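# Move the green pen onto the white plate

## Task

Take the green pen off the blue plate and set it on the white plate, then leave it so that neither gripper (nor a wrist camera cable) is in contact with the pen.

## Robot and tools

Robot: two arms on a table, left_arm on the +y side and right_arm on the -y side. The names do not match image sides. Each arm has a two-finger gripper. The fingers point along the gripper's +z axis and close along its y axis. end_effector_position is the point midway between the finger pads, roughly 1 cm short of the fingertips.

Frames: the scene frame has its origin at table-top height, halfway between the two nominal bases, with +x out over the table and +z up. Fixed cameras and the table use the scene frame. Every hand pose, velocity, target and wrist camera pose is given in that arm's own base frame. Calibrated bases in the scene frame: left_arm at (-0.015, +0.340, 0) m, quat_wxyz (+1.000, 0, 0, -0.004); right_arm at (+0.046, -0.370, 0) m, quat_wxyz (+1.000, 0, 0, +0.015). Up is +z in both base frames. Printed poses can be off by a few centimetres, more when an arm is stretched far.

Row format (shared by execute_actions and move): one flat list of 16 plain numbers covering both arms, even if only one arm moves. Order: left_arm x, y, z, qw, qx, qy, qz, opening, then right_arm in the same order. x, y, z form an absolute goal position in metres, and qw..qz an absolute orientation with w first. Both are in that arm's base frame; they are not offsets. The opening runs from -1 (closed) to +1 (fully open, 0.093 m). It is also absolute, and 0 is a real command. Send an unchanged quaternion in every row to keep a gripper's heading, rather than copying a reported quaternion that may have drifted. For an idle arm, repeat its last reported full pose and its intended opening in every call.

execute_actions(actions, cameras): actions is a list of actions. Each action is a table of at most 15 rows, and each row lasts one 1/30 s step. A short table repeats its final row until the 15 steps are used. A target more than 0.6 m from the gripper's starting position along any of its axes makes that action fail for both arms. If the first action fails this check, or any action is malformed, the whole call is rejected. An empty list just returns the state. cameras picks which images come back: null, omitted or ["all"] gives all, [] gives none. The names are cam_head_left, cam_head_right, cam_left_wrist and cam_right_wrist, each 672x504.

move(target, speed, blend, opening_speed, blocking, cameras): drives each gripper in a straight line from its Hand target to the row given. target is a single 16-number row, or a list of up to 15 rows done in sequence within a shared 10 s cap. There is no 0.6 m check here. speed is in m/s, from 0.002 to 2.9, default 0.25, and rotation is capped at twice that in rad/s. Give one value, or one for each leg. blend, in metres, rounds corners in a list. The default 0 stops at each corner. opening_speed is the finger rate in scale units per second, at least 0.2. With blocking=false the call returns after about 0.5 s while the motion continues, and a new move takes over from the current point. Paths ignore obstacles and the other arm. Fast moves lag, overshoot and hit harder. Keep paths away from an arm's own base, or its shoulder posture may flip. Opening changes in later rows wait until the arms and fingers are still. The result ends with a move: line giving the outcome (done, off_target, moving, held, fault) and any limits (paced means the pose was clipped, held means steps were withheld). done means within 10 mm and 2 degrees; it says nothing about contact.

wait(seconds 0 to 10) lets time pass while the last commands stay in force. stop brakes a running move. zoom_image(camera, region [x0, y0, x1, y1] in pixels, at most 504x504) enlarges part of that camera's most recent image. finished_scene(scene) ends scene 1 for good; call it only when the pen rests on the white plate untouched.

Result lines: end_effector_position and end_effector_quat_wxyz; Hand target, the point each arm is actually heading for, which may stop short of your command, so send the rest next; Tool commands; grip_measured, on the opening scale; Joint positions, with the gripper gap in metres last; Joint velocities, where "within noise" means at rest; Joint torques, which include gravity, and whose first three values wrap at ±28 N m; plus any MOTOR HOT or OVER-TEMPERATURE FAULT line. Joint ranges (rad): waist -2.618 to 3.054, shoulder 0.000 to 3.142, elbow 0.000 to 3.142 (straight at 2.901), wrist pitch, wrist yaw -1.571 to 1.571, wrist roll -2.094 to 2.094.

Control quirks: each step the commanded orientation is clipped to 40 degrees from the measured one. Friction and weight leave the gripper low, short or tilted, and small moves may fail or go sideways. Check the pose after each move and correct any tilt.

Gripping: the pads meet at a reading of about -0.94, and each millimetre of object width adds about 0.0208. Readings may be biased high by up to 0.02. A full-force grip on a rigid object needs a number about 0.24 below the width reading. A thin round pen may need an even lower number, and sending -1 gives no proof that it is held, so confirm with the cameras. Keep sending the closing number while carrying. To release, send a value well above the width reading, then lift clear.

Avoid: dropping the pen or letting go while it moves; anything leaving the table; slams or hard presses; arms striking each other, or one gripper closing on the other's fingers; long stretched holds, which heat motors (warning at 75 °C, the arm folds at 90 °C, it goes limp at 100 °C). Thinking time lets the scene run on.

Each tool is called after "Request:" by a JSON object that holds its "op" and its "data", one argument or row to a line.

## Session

Request:
{"op": "execute_actions", "data": {
  "actions": []
}}

Scene clock: 0.00 s.
left_arm: end_effector_position=(+0.3444, -0.1940, +0.1429) grip_measured=+1.000 end_effector_quat_wxyz=(+0.410, +0.246, +0.846, -0.237) | right_arm: end_effector_position=(+0.3587, +0.1550, +0.1245) grip_measured=+1.000 end_effector_quat_wxyz=(+0.350, -0.104, +0.882, +0.298)
Joint positions: left_arm=[-0.358 1.38 0.763 -0.016 0.371 0.019 0.093] | right_arm=[0.202 1.439 0.77 -0.046 -0.495 0.195 0.093]
Joint velocities: within noise
Joint torques (N m): no reading
Motor temperatures (°C): left_arm=[26 28 28 29 26 28 26] | right_arm=[27 28 25 26 26 27 27]
Heat: left arm: 29 °C; right arm: 28 °C.
Hand target: left_arm +0.3457, -0.1944, +0.1474; +0.414, +0.246, +0.844, -0.237 | right_arm +0.3605, +0.1553, +0.1296; +0.356, -0.106, +0.879, +0.298
Tool commands: left_gripper/opening=+1.0 right_gripper/opening=+1.0

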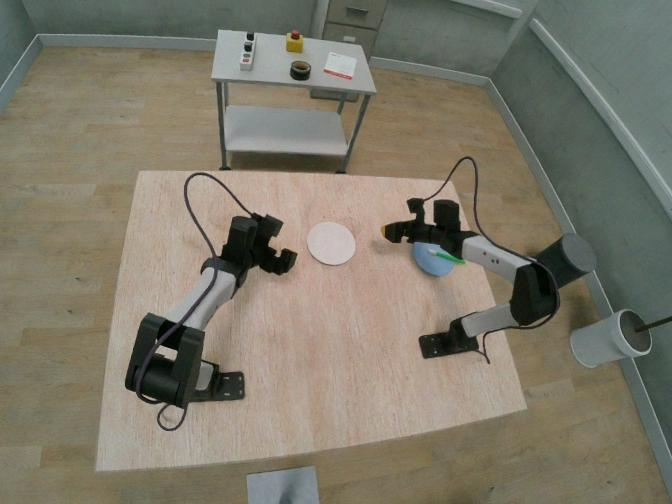

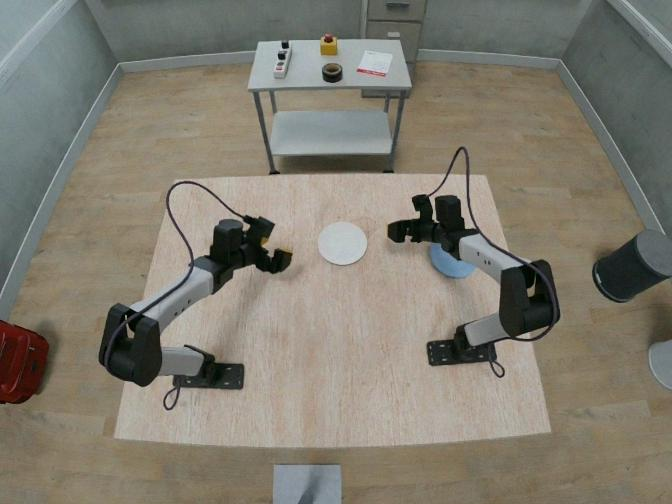

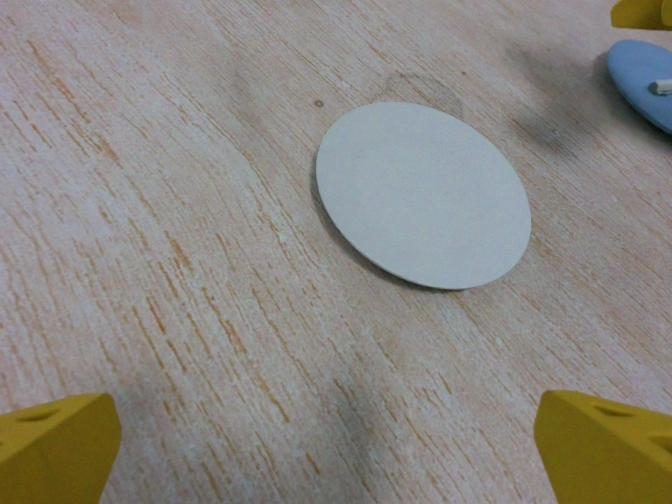

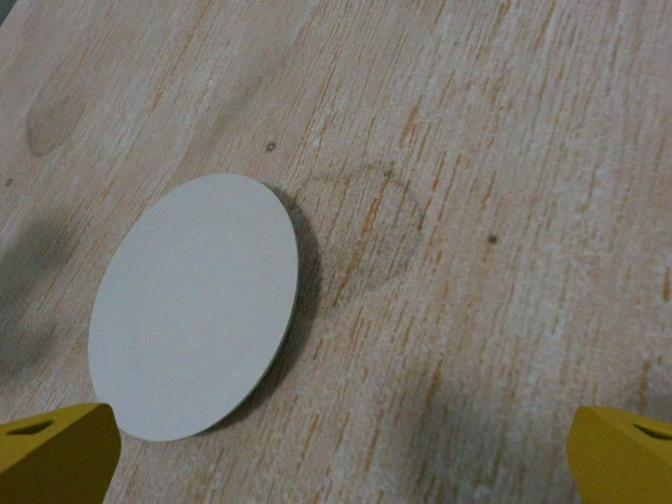

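Request:
{"op": "move", "data": {
  "target": [0.36, 0.03, 0.15, 0.437, 0, 0.899, 0, 1, 0.31, -0.06, 0.16, 0, -0.552, 0.834, 0, 1],
  "speed": 0.35
}}

Scene clock: 31.87 s.
left_arm: end_effector_position=(+0.3698, +0.0251, +0.1639) grip_measured=+1.000 end_effector_quat_wxyz=(+0.463, +0.002, +0.886, -0.012) | right_arm: end_effector_position=(+0.3066, -0.0551, +0.1568) grip_measured=+1.000 end_effector_quat_wxyz=(+0.006, -0.550, +0.835, +0.004)
Joint positions: left_arm=[0.125 1.213 0.741 -0.142 0.126 0.063 0.093] | right_arm=[-0.185 1.722 1.58 -1.426 -0.014 -1.349 0.093]
Joint velocities: within noise
Joint torques (N m): left_arm=[0.58 -4.18 7.17 1.89 -0.15 0.2] | right_arm=[-0.2 -6.26 8.24 0.06 -0.01 -0.03]
Motor temperatures (°C): left_arm=[26 30 32 36 26 28 26] | right_arm=[27 31 28 30 26 27 27]
Heat: left arm: 36 °C; right arm: 31 °C.
Hand target: left_arm +0.3596, +0.0294, +0.1505; +0.438, -0.001, +0.899, -0.002 | right_arm +0.3089, -0.0596, +0.1615; +0.001, -0.553, +0.833, -0.002
Off the commanded pose: left_arm 0.018 m, 4 deg | right_arm 0.007 m, 1 deg.
move: off_target (left_arm)

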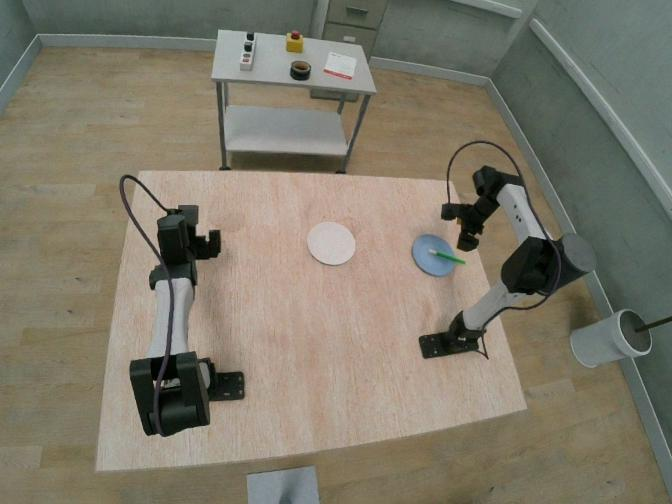

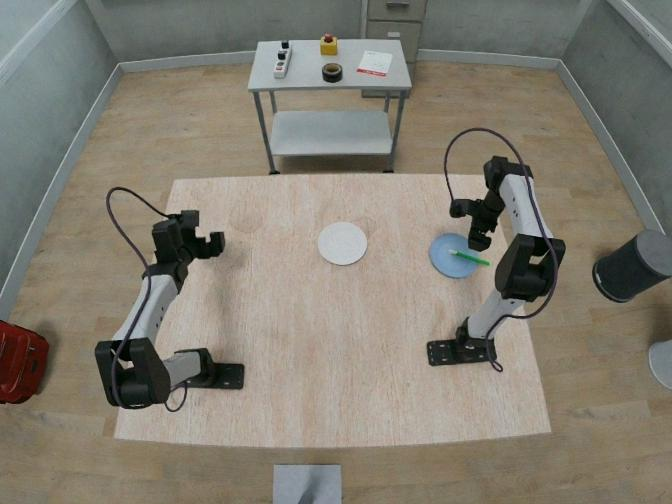

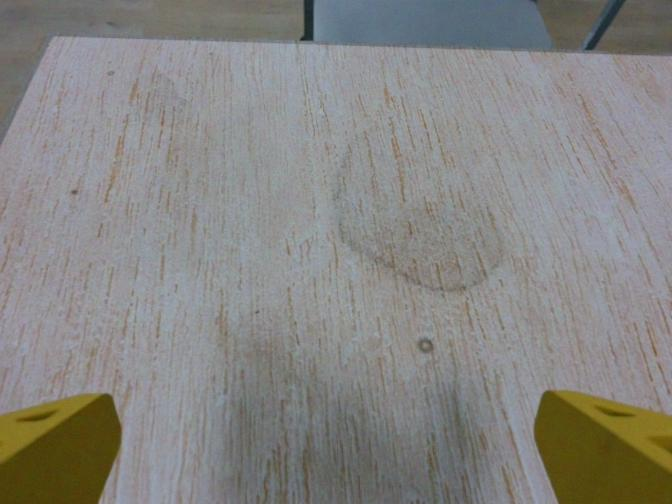

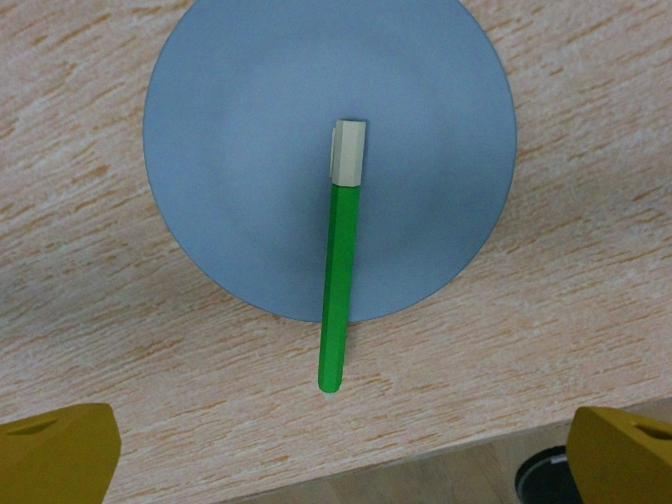

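Request:
{"op": "move", "data": {
  "target": [0.36, 0.03, 0.15, 0.437, 0, 0.899, 0, 1, 0.276, -0.114, 0.075, 0, -0.518, 0.855, 0, 0.0],
  "speed": 0.25,
  "opening_speed": 2,
  "cameras": ["cam_right_wrist"]
}}

Scene clock: 53.77 s.
left_arm: end_effector_position=(+0.3698, +0.0259, +0.1639) grip_measured=+1.000 end_effector_quat_wxyz=(+0.463, +0.003, +0.887, -0.009) | right_arm: end_effector_position=(+0.2765, -0.1131, +0.0746) grip_measured=+0.002 end_effector_quat_wxyz=(-0.004, -0.512, +0.859, +0.010)
Joint positions: left_arm=[0.125 1.213 0.741 -0.142 0.121 0.068 0.093] | right_arm=[-0.392 1.717 1.246 -1.121 -0.006 -1.467 0.045]
Joint velocities: within noise
Joint torques (N m): left_arm=[0.49 -3.93 7.32 1.89 -0.15 0.19] | right_arm=[0.2 -9.13 3.69 0.47 -0.09 -0.05]
Motor temperatures (°C): left_arm=[26 31 32 35 26 28 26] | right_arm=[27 32 31 28 26 27 27]
Heat: left arm: 35 °C; right arm: 32 °C.
Hand target: left_arm +0.3601, +0.0298, +0.1502; +0.437, +0.001, +0.899, +0.000 | right_arm +0.2758, -0.1138, +0.0750; -0.001, -0.518, +0.855, +0.001
Off the commanded pose: left_arm 0.017 m, 3 deg | right_arm 0.001 m, 1 deg.
move: off_target (left_arm)
Images, in order (width x height): cam_right_wrist 672x504.

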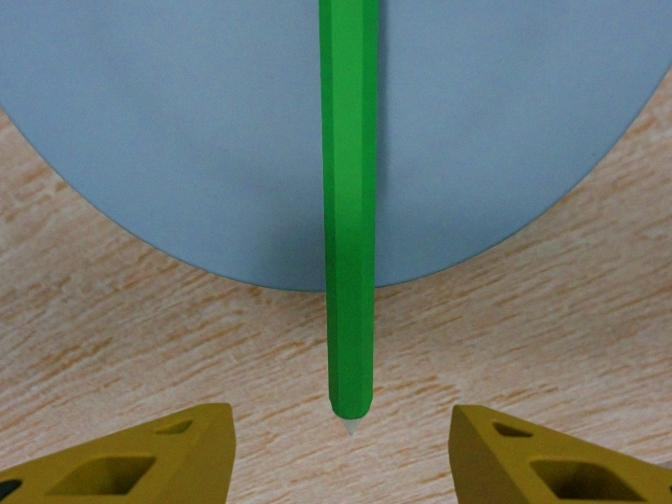

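Request:
{"op": "move", "data": {
  "target": [0.36, 0.03, 0.15, 0.437, 0, 0.899, 0, 1, 0.2737, -0.121, 0.034, 0.002, -0.518, 0.855, -0.004, 0.0],
  "speed": 0.1,
  "cameras": ["cam_right_wrist"]
}}

Scene clock: 66.23 s.
left_arm: end_effector_position=(+0.3698, +0.0259, +0.1639) grip_measured=+1.000 end_effector_quat_wxyz=(+0.463, +0.003, +0.887, -0.009) | right_arm: end_effector_position=(+0.2763, -0.1188, +0.0413) grip_measured=+0.002 end_effector_quat_wxyz=(+0.007, -0.516, +0.857, -0.005)
Joint positions: left_arm=[0.125 1.213 0.741 -0.142 0.121 0.068 0.093] | right_arm=[-0.41 1.729 1.122 -0.948 -0.006 -1.494 0.045]
Joint velocities: within noise
Joint torques (N m): left_arm=[0.49 -3.93 7.34 1.89 -0.15 0.18] | right_arm=[-0.31 -6.27 3.66 0.58 -0.09 -0.04]
Motor temperatures (°C): left_arm=[26 31 32 35 26 28 26] | right_arm=[27 32 30 28 26 27 27]
Heat: left arm: 35 °C; right arm: 32 °C.
Hand target: left_arm +0.3601, +0.0298, +0.1502; +0.437, +0.000, +0.899, +0.000 | right_arm +0.2736, -0.1209, +0.0342; +0.002, -0.518, +0.855, -0.004
Off the commanded pose: left_arm 0.017 m, 3 deg | right_arm 0.008 m, 1 deg.
move: off_target (left_arm)
Images, in order (width x height): cam_right_wrist 672x504.

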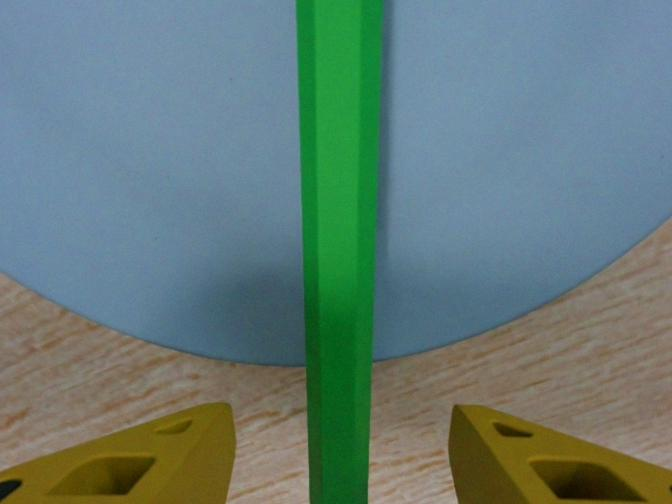

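Request:
{"op": "move", "data": {
  "target": [0.36, 0.03, 0.15, 0.437, 0, 0.899, 0, 1, 0.2705, -0.127, 0.025, 0.0, -0.518, 0.855, 0.0, 0.0],
  "speed": 0.08,
  "cameras": ["cam_right_wrist"]
}}

Scene clock: 131.43 s.
left_arm: end_effector_position=(+0.3698, +0.0259, +0.1639) grip_measured=+1.000 end_effector_quat_wxyz=(+0.463, +0.003, +0.887, -0.009) | right_arm: end_effector_position=(+0.2733, -0.1253, +0.0329) grip_measured=+0.002 end_effector_quat_wxyz=(+0.005, -0.515, +0.857, -0.002)
Joint positions: left_arm=[0.125 1.213 0.741 -0.142 0.121 0.068 0.093] | right_arm=[-0.433 1.748 1.108 -0.923 -0.006 -1.515 0.045]
Joint velocities: within noise
Joint torques (N m): left_arm=[0.49 -3.95 7.35 1.89 -0.15 0.18] | right_arm=[-0.24 -6.22 3.59 0.56 -0.1 -0.04]
Motor temperatures (°C): left_arm=[26 31 33 37 26 28 26] | right_arm=[27 34 28 28 26 27 27]
Heat: left arm: 37 °C; right arm: 34 °C.
Hand target: left_arm +0.3601, +0.0298, +0.1502; +0.437, +0.000, +0.899, +0.000 | right_arm +0.2702, -0.1268, +0.0253; +0.000, -0.518, +0.856, +0.001
Off the commanded pose: left_arm 0.017 m, 3 deg | right_arm 0.009 m, 1 deg.
move: off_target (left_arm)
Images, in order (width x height): cam_right_wrist 672x504.

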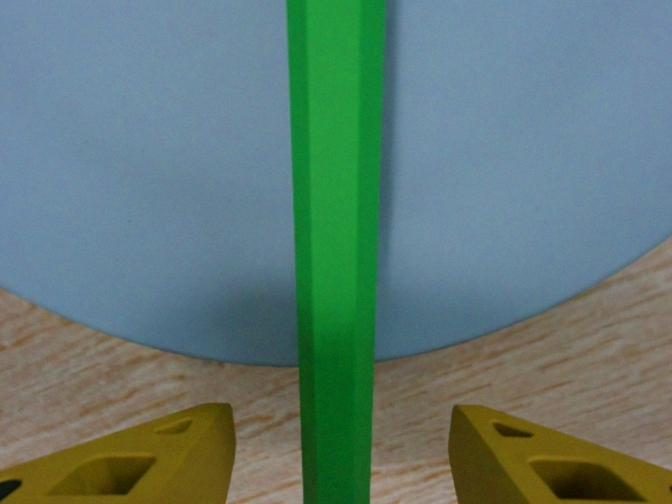

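Request:
{"op": "move", "data": {
  "target": [
    [0.36, 0.03, 0.15, 0.437, 0, 0.899, 0, 1, 0.2695, -0.127, 0.0205, 0.0, -0.518, 0.855, 0.0, 0.0],
    [0.36, 0.03, 0.15, 0.437, 0, 0.899, 0, 1, 0.2695, -0.127, 0.0204, 0.0, -0.518, 0.855, 0.0, -1.0]
  ],
  "speed": 0.06,
  "opening_speed": 0.7,
  "cameras": ["cam_right_wrist"]
}}

Scene clock: 144.53 s.
left_arm: end_effector_position=(+0.3698, +0.0259, +0.1639) grip_measured=+1.000 end_effector_quat_wxyz=(+0.463, +0.003, +0.887, -0.009) | right_arm: end_effector_position=(+0.2731, -0.1252, +0.0294) grip_measured=-0.853 end_effector_quat_wxyz=(+0.006, -0.516, +0.856, -0.004)
Joint positions: left_arm=[0.125 1.213 0.741 -0.142 0.121 0.068 0.093] | right_arm=[-0.433 1.748 1.093 -0.903 -0.006 -1.518 0.004]
Joint velocities: within noise
Joint torques (N m): left_arm=[0.49 -3.95 7.34 1.89 -0.15 0.18] | right_arm=[-0.36 -5.79 3.51 0.57 -0.09 -0.03]
Motor temperatures (°C): left_arm=[26 31 33 37 26 28 26] | right_arm=[27 34 28 28 26 27 27]
Heat: left arm: 37 °C; right arm: 34 °C.
Hand target: left_arm +0.3601, +0.0298, +0.1502; +0.437, +0.000, +0.899, +0.000 | right_arm +0.2692, -0.1268, +0.0207; +0.000, -0.518, +0.855, +0.000
Off the commanded pose: left_arm 0.017 m, 3 deg | right_arm 0.010 m, 1 deg.
move: off_target (left_arm)
Images, in order (width x height): cam_right_wrist 672x504.

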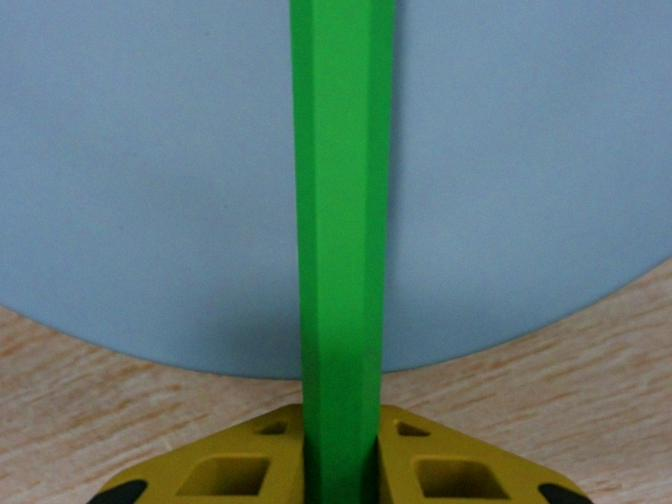

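Request:
{"op": "move", "data": {
  "target": [
    [0.36, 0.03, 0.15, 0.437, 0, 0.899, 0, 1, 0.2705, -0.126, 0.11, 0.0, -0.518, 0.855, 0.0, -1.0],
    [0.36, 0.03, 0.15, 0.437, 0, 0.899, 0, 1, 0.34, 0.28, 0.13, 0.044, -0.537, 0.843, 0.028, -1.0]
  ],
  "speed": [0.12, 0.25],
  "blend": 0.03
}}

Scene clock: 167.37 s.
left_arm: end_effector_position=(+0.3698, +0.0259, +0.1639) grip_measured=+1.000 end_effector_quat_wxyz=(+0.463, +0.003, +0.887, -0.009) | right_arm: end_effector_position=(+0.3398, +0.2768, +0.1281) grip_measured=-0.862 end_effector_quat_wxyz=(+0.050, -0.547, +0.836, +0.016)
Joint positions: left_arm=[0.125 1.213 0.741 -0.142 0.121 0.068 0.093] | right_arm=[0.675 2.147 2.043 -1.365 -0.021 -0.483 0.004]
Joint velocities: within noise
Joint torques (N m): left_arm=[0.49 -3.93 7.34 1.89 -0.15 0.18] | right_arm=[-0.21 -9.77 8.53 0.35 -0.31 0.19]
Motor temperatures (°C): left_arm=[26 31 33 38 26 28 26] | right_arm=[27 34 29 28 26 27 28]
Heat: left arm: 38 °C; right arm: 34 °C.
Hand target: left_arm +0.3601, +0.0298, +0.1502; +0.437, +0.000, +0.899, +0.000 | right_arm +0.3413, +0.2787, +0.1298; +0.047, -0.540, +0.840, +0.024
Off the commanded pose: left_arm 0.017 m, 3 deg | right_arm 0.004 m, 2 deg.
move: off_target (left_arm)

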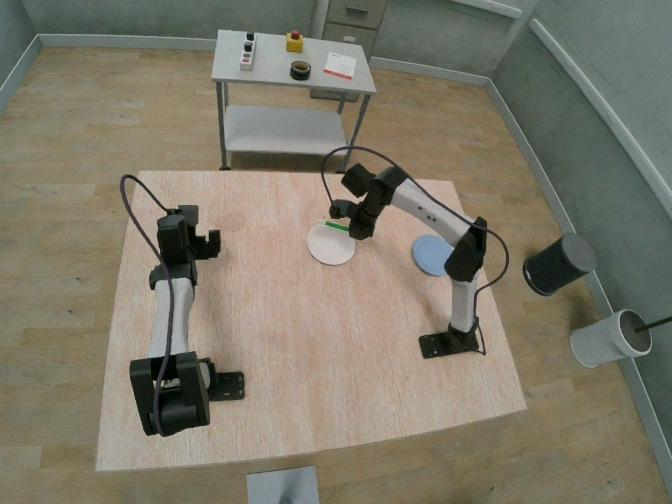

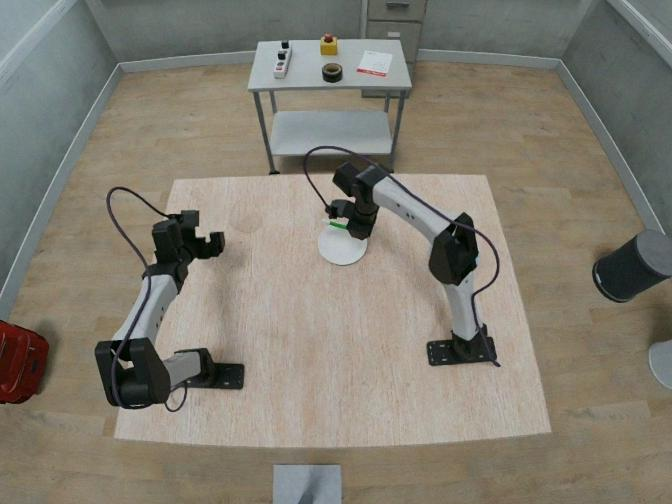

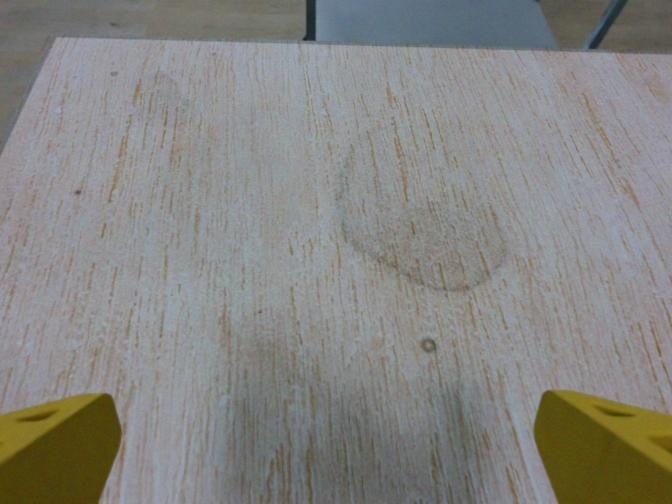

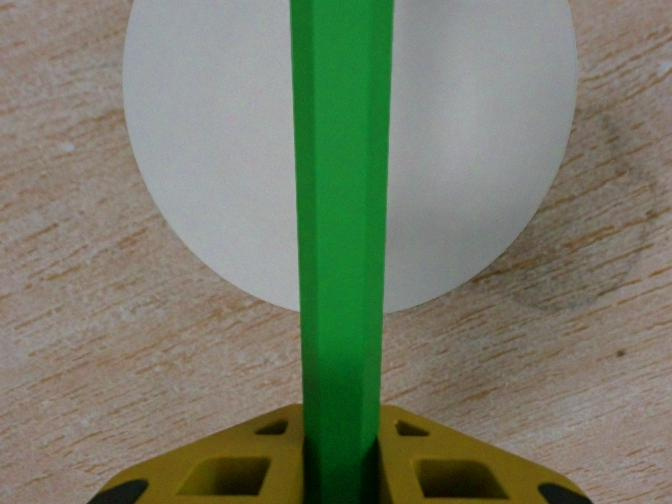

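Request:
{"op": "move", "data": {
  "target": [0.36, 0.03, 0.15, 0.437, 0, 0.899, 0, 1, 0.3485, 0.293, 0.040, 0.044, -0.537, 0.843, 0.028, -1.0],
  "speed": 0.18,
  "cameras": ["cam_right_wrist", "cam_head_right"]
}}

Scene clock: 182.07 s.
left_arm: end_effector_position=(+0.3698, +0.0259, +0.1639) grip_measured=+1.000 end_effector_quat_wxyz=(+0.463, +0.003, +0.887, -0.009) | right_arm: end_effector_position=(+0.3510, +0.2858, +0.0470) grip_measured=-0.862 end_effector_quat_wxyz=(+0.041, -0.538, +0.842, +0.015)
Joint positions: left_arm=[0.125 1.213 0.741 -0.142 0.121 0.068 0.093] | right_arm=[0.675 2.231 1.858 -1.112 -0.021 -0.461 0.004]
Joint velocities: within noise
Joint torques (N m): left_arm=[0.49 -3.95 7.34 1.89 -0.15 0.18] | right_arm=[0.75 -11.44 4.26 0.95 -0.38 0.2]
Motor temperatures (°C): left_arm=[26 31 33 38 26 28 26] | right_arm=[27 37 30 28 26 27 28]
Heat: left arm: 38 °C; right arm: 37 °C.
Hand target: left_arm +0.3601, +0.0298, +0.1502; +0.437, +0.000, +0.899, +0.000 | right_arm +0.3484, +0.2928, +0.0401; +0.043, -0.537, +0.842, +0.028
Off the commanded pose: left_arm 0.017 m, 3 deg | right_arm 0.010 m, 2 deg.
move: off_target (left_arm)
Images, in order (width x height): cam_head_right 672x504, cam_right_wrist 672x504.

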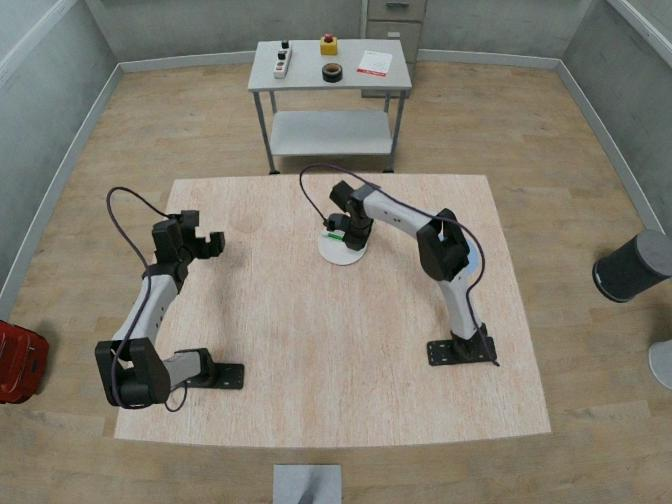

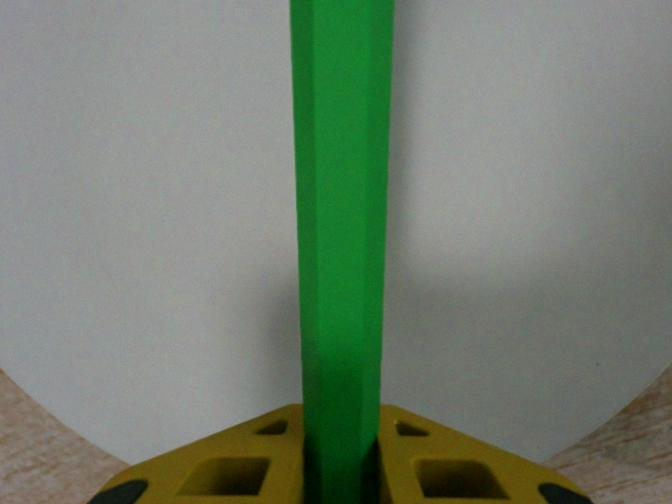

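Request:
{"op": "move", "data": {
  "target": [0.36, 0.03, 0.15, 0.437, 0, 0.899, 0, 1, 0.3485, 0.291, 0.022, 0.047, -0.537, 0.843, 0.032, -1.0],
  "speed": 0.08,
  "cameras": ["cam_right_wrist"]
}}

Scene clock: 192.80 s.
left_arm: end_effector_position=(+0.3698, +0.0259, +0.1639) grip_measured=+1.000 end_effector_quat_wxyz=(+0.463, +0.003, +0.887, -0.009) | right_arm: end_effector_position=(+0.3486, +0.2858, +0.0312) grip_measured=-0.862 end_effector_quat_wxyz=(+0.043, -0.538, +0.842, +0.020)
Joint positions: left_arm=[0.125 1.213 0.741 -0.142 0.121 0.068 0.093] | right_arm=[0.675 2.231 1.794 -1.044 -0.031 -0.461 0.004]
Joint velocities: within noise
Joint torques (N m): left_arm=[0.47 -3.95 7.34 1.89 -0.15 0.18] | right_arm=[0.23 -11.14 3.81 1.09 -0.38 0.14]
Motor temperatures (°C): left_arm=[26 31 34 39 26 28 26] | right_arm=[27 38 30 28 26 27 28]
Heat: left arm: 39 °C; right arm: 38 °C.
Hand target: left_arm +0.3601, +0.0298, +0.1502; +0.437, +0.000, +0.899, +0.000 | right_arm +0.3482, +0.2907, +0.0222; +0.046, -0.537, +0.842, +0.032
Off the commanded pose: left_arm 0.017 m, 3 deg | right_arm 0.011 m, 1 deg.
move: off_target (left_arm, right_arm)
Images, in order (width x height): cam_right_wrist 672x504.

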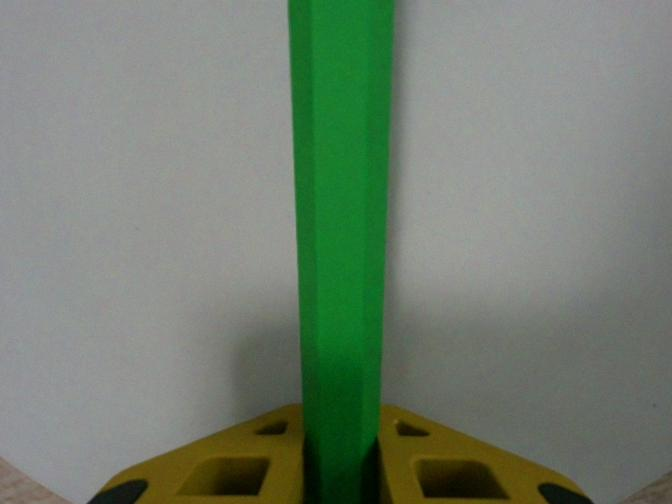

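Request:
{"op": "move", "data": {
  "target": [0.36, 0.03, 0.15, 0.437, 0, 0.899, 0, 1, 0.3485, 0.291, 0.015, 0.047, -0.537, 0.843, 0.032, -1.0],
  "speed": 0.05,
  "cameras": ["cam_right_wrist"]
}}

Scene clock: 197.70 s.
left_arm: end_effector_position=(+0.3698, +0.0259, +0.1639) grip_measured=+1.000 end_effector_quat_wxyz=(+0.463, +0.003, +0.887, -0.009) | right_arm: end_effector_position=(+0.3483, +0.2865, +0.0280) grip_measured=-0.862 end_effector_quat_wxyz=(+0.044, -0.538, +0.841, +0.022)
Joint positions: left_arm=[0.125 1.213 0.741 -0.142 0.121 0.068 0.093] | right_arm=[0.675 2.231 1.78 -1.028 -0.035 -0.461 0.004]
Joint velocities: within noise
Joint torques (N m): left_arm=[0.47 -3.93 7.35 1.89 -0.15 0.18] | right_arm=[0.24 -10.51 3.41 1.21 -0.32 0.13]
Motor temperatures (°C): left_arm=[26 31 34 39 26 28 26] | right_arm=[27 39 30 28 26 27 28]
Heat: left arm: 39 °C; right arm: 39 °C.
Hand target: left_arm +0.3601, +0.0298, +0.1502; +0.437, +0.000, +0.899, +0.000 | right_arm +0.3483, +0.2907, +0.0153; +0.047, -0.536, +0.842, +0.032
Off the commanded pose: left_arm 0.017 m, 3 deg | right_arm 0.014 m, 1 deg.
move: off_target (left_arm, right_arm)
Images, in order (width x height): cam_right_wrist 672x504.

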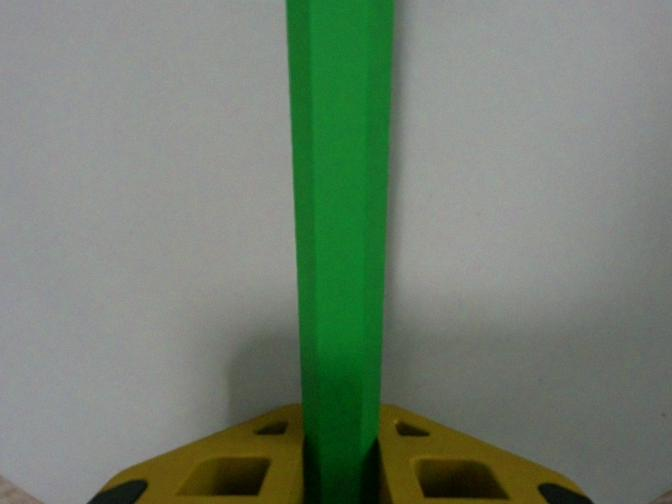

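Request:
{"op": "move", "data": {
  "target": [0.36, 0.03, 0.15, 0.437, 0, 0.899, 0, 1, 0.3485, 0.2905, 0.008, 0.050, -0.537, 0.843, 0.034, -1.0],
  "speed": 0.04,
  "cameras": ["cam_right_wrist"]
}}

Scene clock: 204.07 s.
left_arm: end_effector_position=(+0.3698, +0.0259, +0.1639) grip_measured=+1.000 end_effector_quat_wxyz=(+0.463, +0.003, +0.887, -0.009) | right_arm: end_effector_position=(+0.3476, +0.2867, +0.0264) grip_measured=-0.862 end_effector_quat_wxyz=(+0.047, -0.538, +0.841, +0.024)
Joint positions: left_arm=[0.125 1.213 0.741 -0.142 0.121 0.068 0.093] | right_arm=[0.675 2.225 1.763 -1.011 -0.038 -0.461 0.004]
Joint velocities: within noise
Joint torques (N m): left_arm=[0.47 -3.93 7.35 1.89 -0.15 0.18] | right_arm=[0.09 -9.96 2.51 1.42 -0.34 0.12]
Motor temperatures (°C): left_arm=[26 31 34 39 26 28 26] | right_arm=[27 39 29 29 26 27 28]
Heat: left arm: 39 °C; right arm: 39 °C.
Hand target: left_arm +0.3601, +0.0298, +0.1502; +0.437, +0.000, +0.899, +0.000 | right_arm +0.3478, +0.2898, +0.0086; +0.049, -0.536, +0.842, +0.034
Off the commanded pose: left_arm 0.017 m, 3 deg | right_arm 0.019 m, 1 deg.
move: off_target (left_arm, right_arm)
Images, in order (width x height): cam_right_wrist 672x504.

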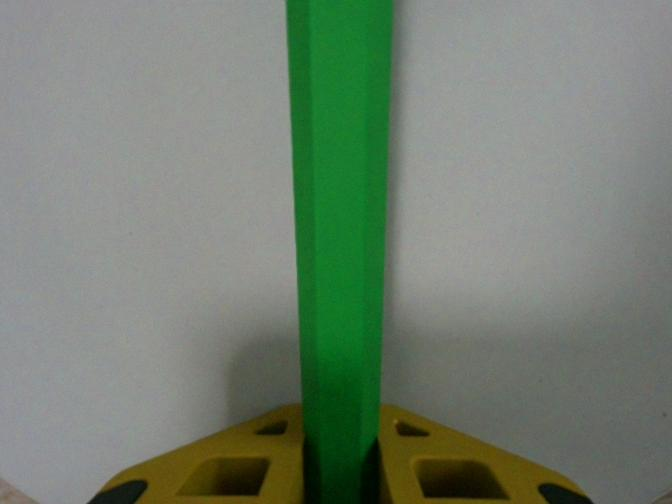

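Request:
{"op": "move", "data": {
  "target": [0.36, 0.03, 0.15, 0.437, 0, 0.899, 0, 1, 0.3485, 0.2905, 0.006, 0.069, -0.535, 0.841, 0.046, -1.0],
  "speed": 0.06,
  "cameras": ["cam_right_wrist"]
}}

Scene clock: 222.37 s.
left_arm: end_effector_position=(+0.3698, +0.0259, +0.1639) grip_measured=+1.000 end_effector_quat_wxyz=(+0.463, +0.003, +0.887, -0.009) | right_arm: end_effector_position=(+0.3467, +0.2872, +0.0262) grip_measured=-0.862 end_effector_quat_wxyz=(+0.066, -0.537, +0.841, +0.035)
Joint positions: left_arm=[0.125 1.213 0.741 -0.142 0.121 0.068 0.093] | right_arm=[0.671 2.187 1.694 -0.94 -0.055 -0.461 0.004]
Joint velocities: within noise
Joint torques (N m): left_arm=[0.49 -3.95 7.35 1.89 -0.15 0.18] | right_arm=[-0.21 -9.24 2.39 1.61 -0.39 0.09]
Motor temperatures (°C): left_arm=[26 31 34 39 26 28 26] | right_arm=[27 41 28 29 26 27 29]
Heat: left arm: 39 °C; right arm: 41 °C.
Hand target: left_arm +0.3601, +0.0298, +0.1502; +0.437, +0.000, +0.899, +0.000 | right_arm +0.3476, +0.2897, +0.0067; +0.067, -0.535, +0.841, +0.045
Off the commanded pose: left_arm 0.017 m, 3 deg | right_arm 0.021 m, 1 deg.
move: off_target (left_arm, right_arm)
Images, in order (width x height): cam_right_wrist 672x504.

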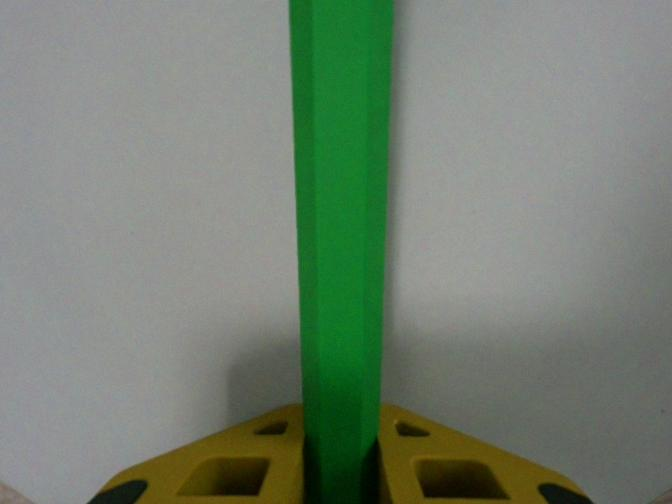

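Request:
{"op": "move", "data": {
  "target": [0.36, 0.03, 0.15, 0.437, 0, 0.899, 0, 1, 0.349, 0.290, -0.001, 0.069, -0.535, 0.841, 0.046, -1.0],
  "speed": 0.04,
  "cameras": ["cam_right_wrist"]
}}

Scene clock: 227.33 s.
left_arm: end_effector_position=(+0.3698, +0.0259, +0.1639) grip_measured=+1.000 end_effector_quat_wxyz=(+0.463, +0.003, +0.887, -0.009) | right_arm: end_effector_position=(+0.3460, +0.2876, +0.0255) grip_measured=-0.862 end_effector_quat_wxyz=(+0.069, -0.537, +0.840, +0.037)
Joint positions: left_arm=[0.125 1.213 0.741 -0.142 0.121 0.068 0.093] | right_arm=[0.671 2.18 1.68 -0.926 -0.06 -0.461 0.004]
Joint velocities: within noise
Joint torques (N m): left_arm=[0.49 -3.95 7.34 1.89 -0.15 0.18] | right_arm=[-0.4 -7.97 2.09 1.74 -0.35 0.07]
Motor temperatures (°C): left_arm=[26 31 34 39 26 28 26] | right_arm=[27 40 28 29 26 27 29]
Heat: left arm: 39 °C; right arm: 40 °C.
Hand target: left_arm +0.3601, +0.0298, +0.1502; +0.437, +0.000, +0.899, +0.000 | right_arm +0.3474, +0.2888, +0.0000; +0.067, -0.535, +0.841, +0.046
Off the commanded pose: left_arm 0.017 m, 3 deg | right_arm 0.027 m, 1 deg.
move: off_target (left_arm, right_arm)
Images, in order (width x height): cam_right_wrist 672x504.

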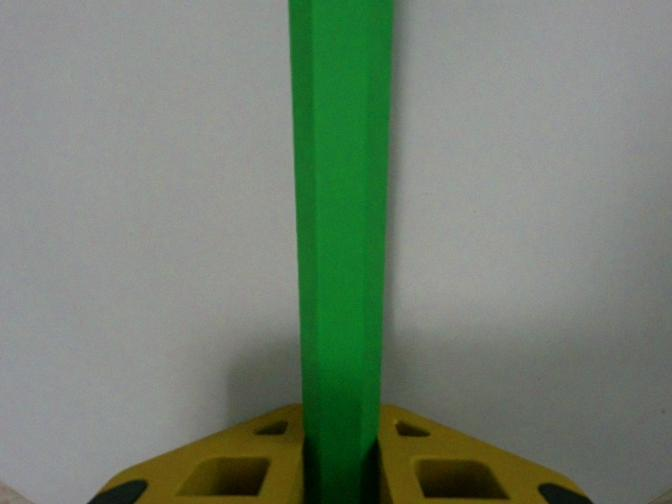

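Request:
{"op": "move", "data": {
  "target": [
    [0.36, 0.03, 0.15, 0.437, 0, 0.899, 0, 1, 0.3475, 0.289, 0.013, 0.068, -0.536, 0.841, 0.041, -1.0],
    [0.36, 0.03, 0.15, 0.437, 0, 0.899, 0, 1, 0.3475, 0.289, 0.0131, 0.068, -0.536, 0.841, 0.041, -0.15]
  ],
  "speed": 0.05,
  "opening_speed": 0.6,
  "cameras": ["cam_right_wrist"]
}}

Scene clock: 238.00 s.
left_arm: end_effector_position=(+0.3698, +0.0259, +0.1639) grip_measured=+1.000 end_effector_quat_wxyz=(+0.463, +0.003, +0.887, -0.009) | right_arm: end_effector_position=(+0.3514, +0.2904, +0.0271) grip_measured=-0.153 end_effector_quat_wxyz=(+0.082, -0.535, +0.840, +0.038)
Joint positions: left_arm=[0.125 1.213 0.741 -0.142 0.121 0.068 0.093] | right_arm=[0.668 2.179 1.68 -0.902 -0.06 -0.461 0.038]
Joint velocities: within noise
Joint torques (N m): left_arm=[0.49 -3.93 7.35 1.89 -0.15 0.18] | right_arm=[0.2 -9.58 4.3 1 -0.23 0.08]
Motor temperatures (°C): left_arm=[26 31 34 40 26 28 26] | right_arm=[27 40 28 30 26 27 29]
Heat: left arm: 40 °C; right arm: 40 °C.
Hand target: left_arm +0.3601, +0.0298, +0.1502; +0.437, +0.000, +0.899, +0.000 | right_arm +0.3476, +0.2890, +0.0134; +0.069, -0.536, +0.841, +0.041
Off the commanded pose: left_arm 0.017 m, 3 deg | right_arm 0.015 m, 2 deg.
move: off_target (left_arm, right_arm); target 2's new opening was sent with right_arm's hand 0.013 m and 0 deg from that target
Images, in order (width x height): cam_right_wrist 672x504.

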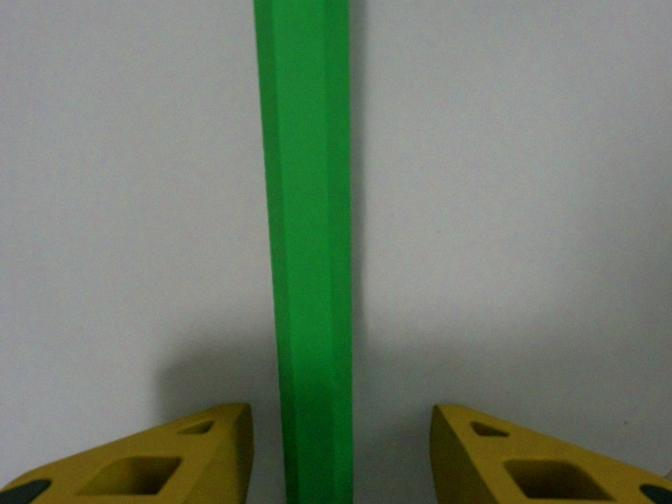

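Request:
{"op": "move", "data": {
  "target": [
    [0.36, 0.03, 0.15, 0.437, 0, 0.899, 0, 1, 0.3485, 0.290, 0.085, 0.068, -0.536, 0.841, 0.041, -0.15],
    [0.36, 0.03, 0.15, 0.437, 0, 0.899, 0, 1, 0.31, 0.17, 0.17, 0.068, -0.536, 0.841, 0.041, -0.15]
  ],
  "speed": [0.1, 0.25],
  "blend": 0.02,
  "cameras": ["cam_head_left", "cam_head_right", "cam_right_wrist"]
}}

Scene clock: 246.90 s.
left_arm: end_effector_position=(+0.3698, +0.0259, +0.1639) grip_measured=+1.000 end_effector_quat_wxyz=(+0.463, +0.003, +0.887, -0.009) | right_arm: end_effector_position=(+0.3224, +0.1701, +0.1708) grip_measured=-0.152 end_effector_quat_wxyz=(+0.080, -0.525, +0.847, +0.027)
Joint positions: left_arm=[0.125 1.213 0.741 -0.142 0.121 0.068 0.093] | right_arm=[0.453 1.792 1.707 -1.331 -0.071 -0.651 0.038]
Joint velocities: within noise
Joint torques (N m): left_arm=[0.49 -3.95 7.35 1.89 -0.15 0.18] | right_arm=[0.42 -10.04 4.01 0.5 -0.45 -0.02]
Motor temperatures (°C): left_arm=[26 31 34 40 26 28 26] | right_arm=[27 42 28 29 26 27 28]
Heat: left arm: 40 °C; right arm: 42 °C.
Hand target: left_arm +0.3601, +0.0298, +0.1502; +0.437, +0.000, +0.899, +0.000 | right_arm +0.3101, +0.1701, +0.1701; +0.067, -0.532, +0.843, +0.041
Off the commanded pose: left_arm 0.017 m, 3 deg | right_arm 0.012 m, 3 deg.
move: off_target (left_arm, right_arm)
Images, in order (width x height): cam_head_left 672x504, cam_head_right 672x504, cam_right_wrist 672x504.

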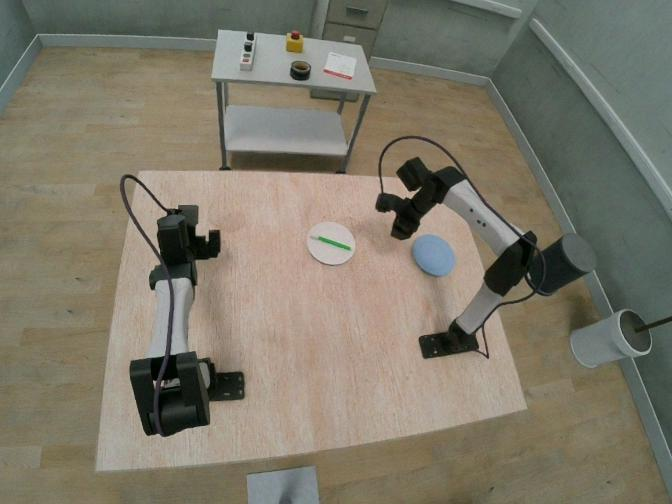

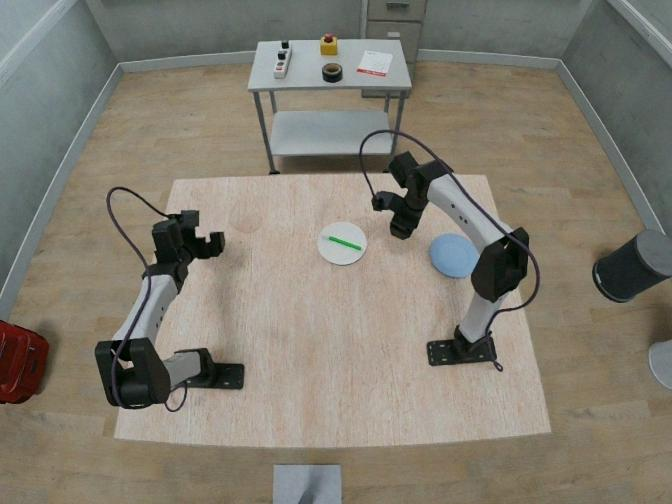

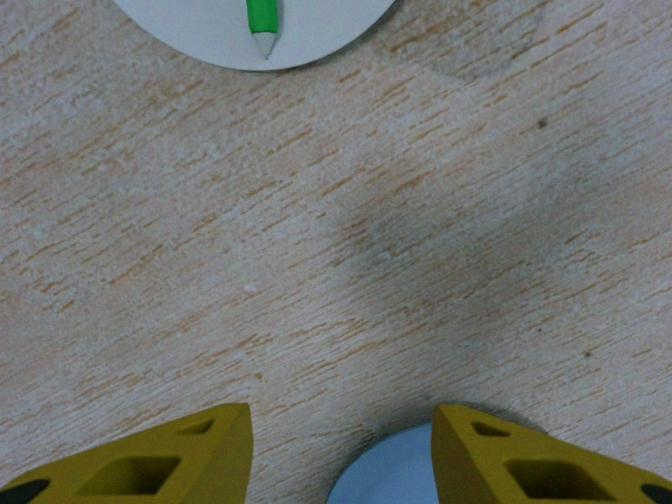

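The pen is resting entirely on the white plate.

Request:
{"op": "finished_scene", "data": {
  "scene": 2
}}

The scene is finished: the task was done.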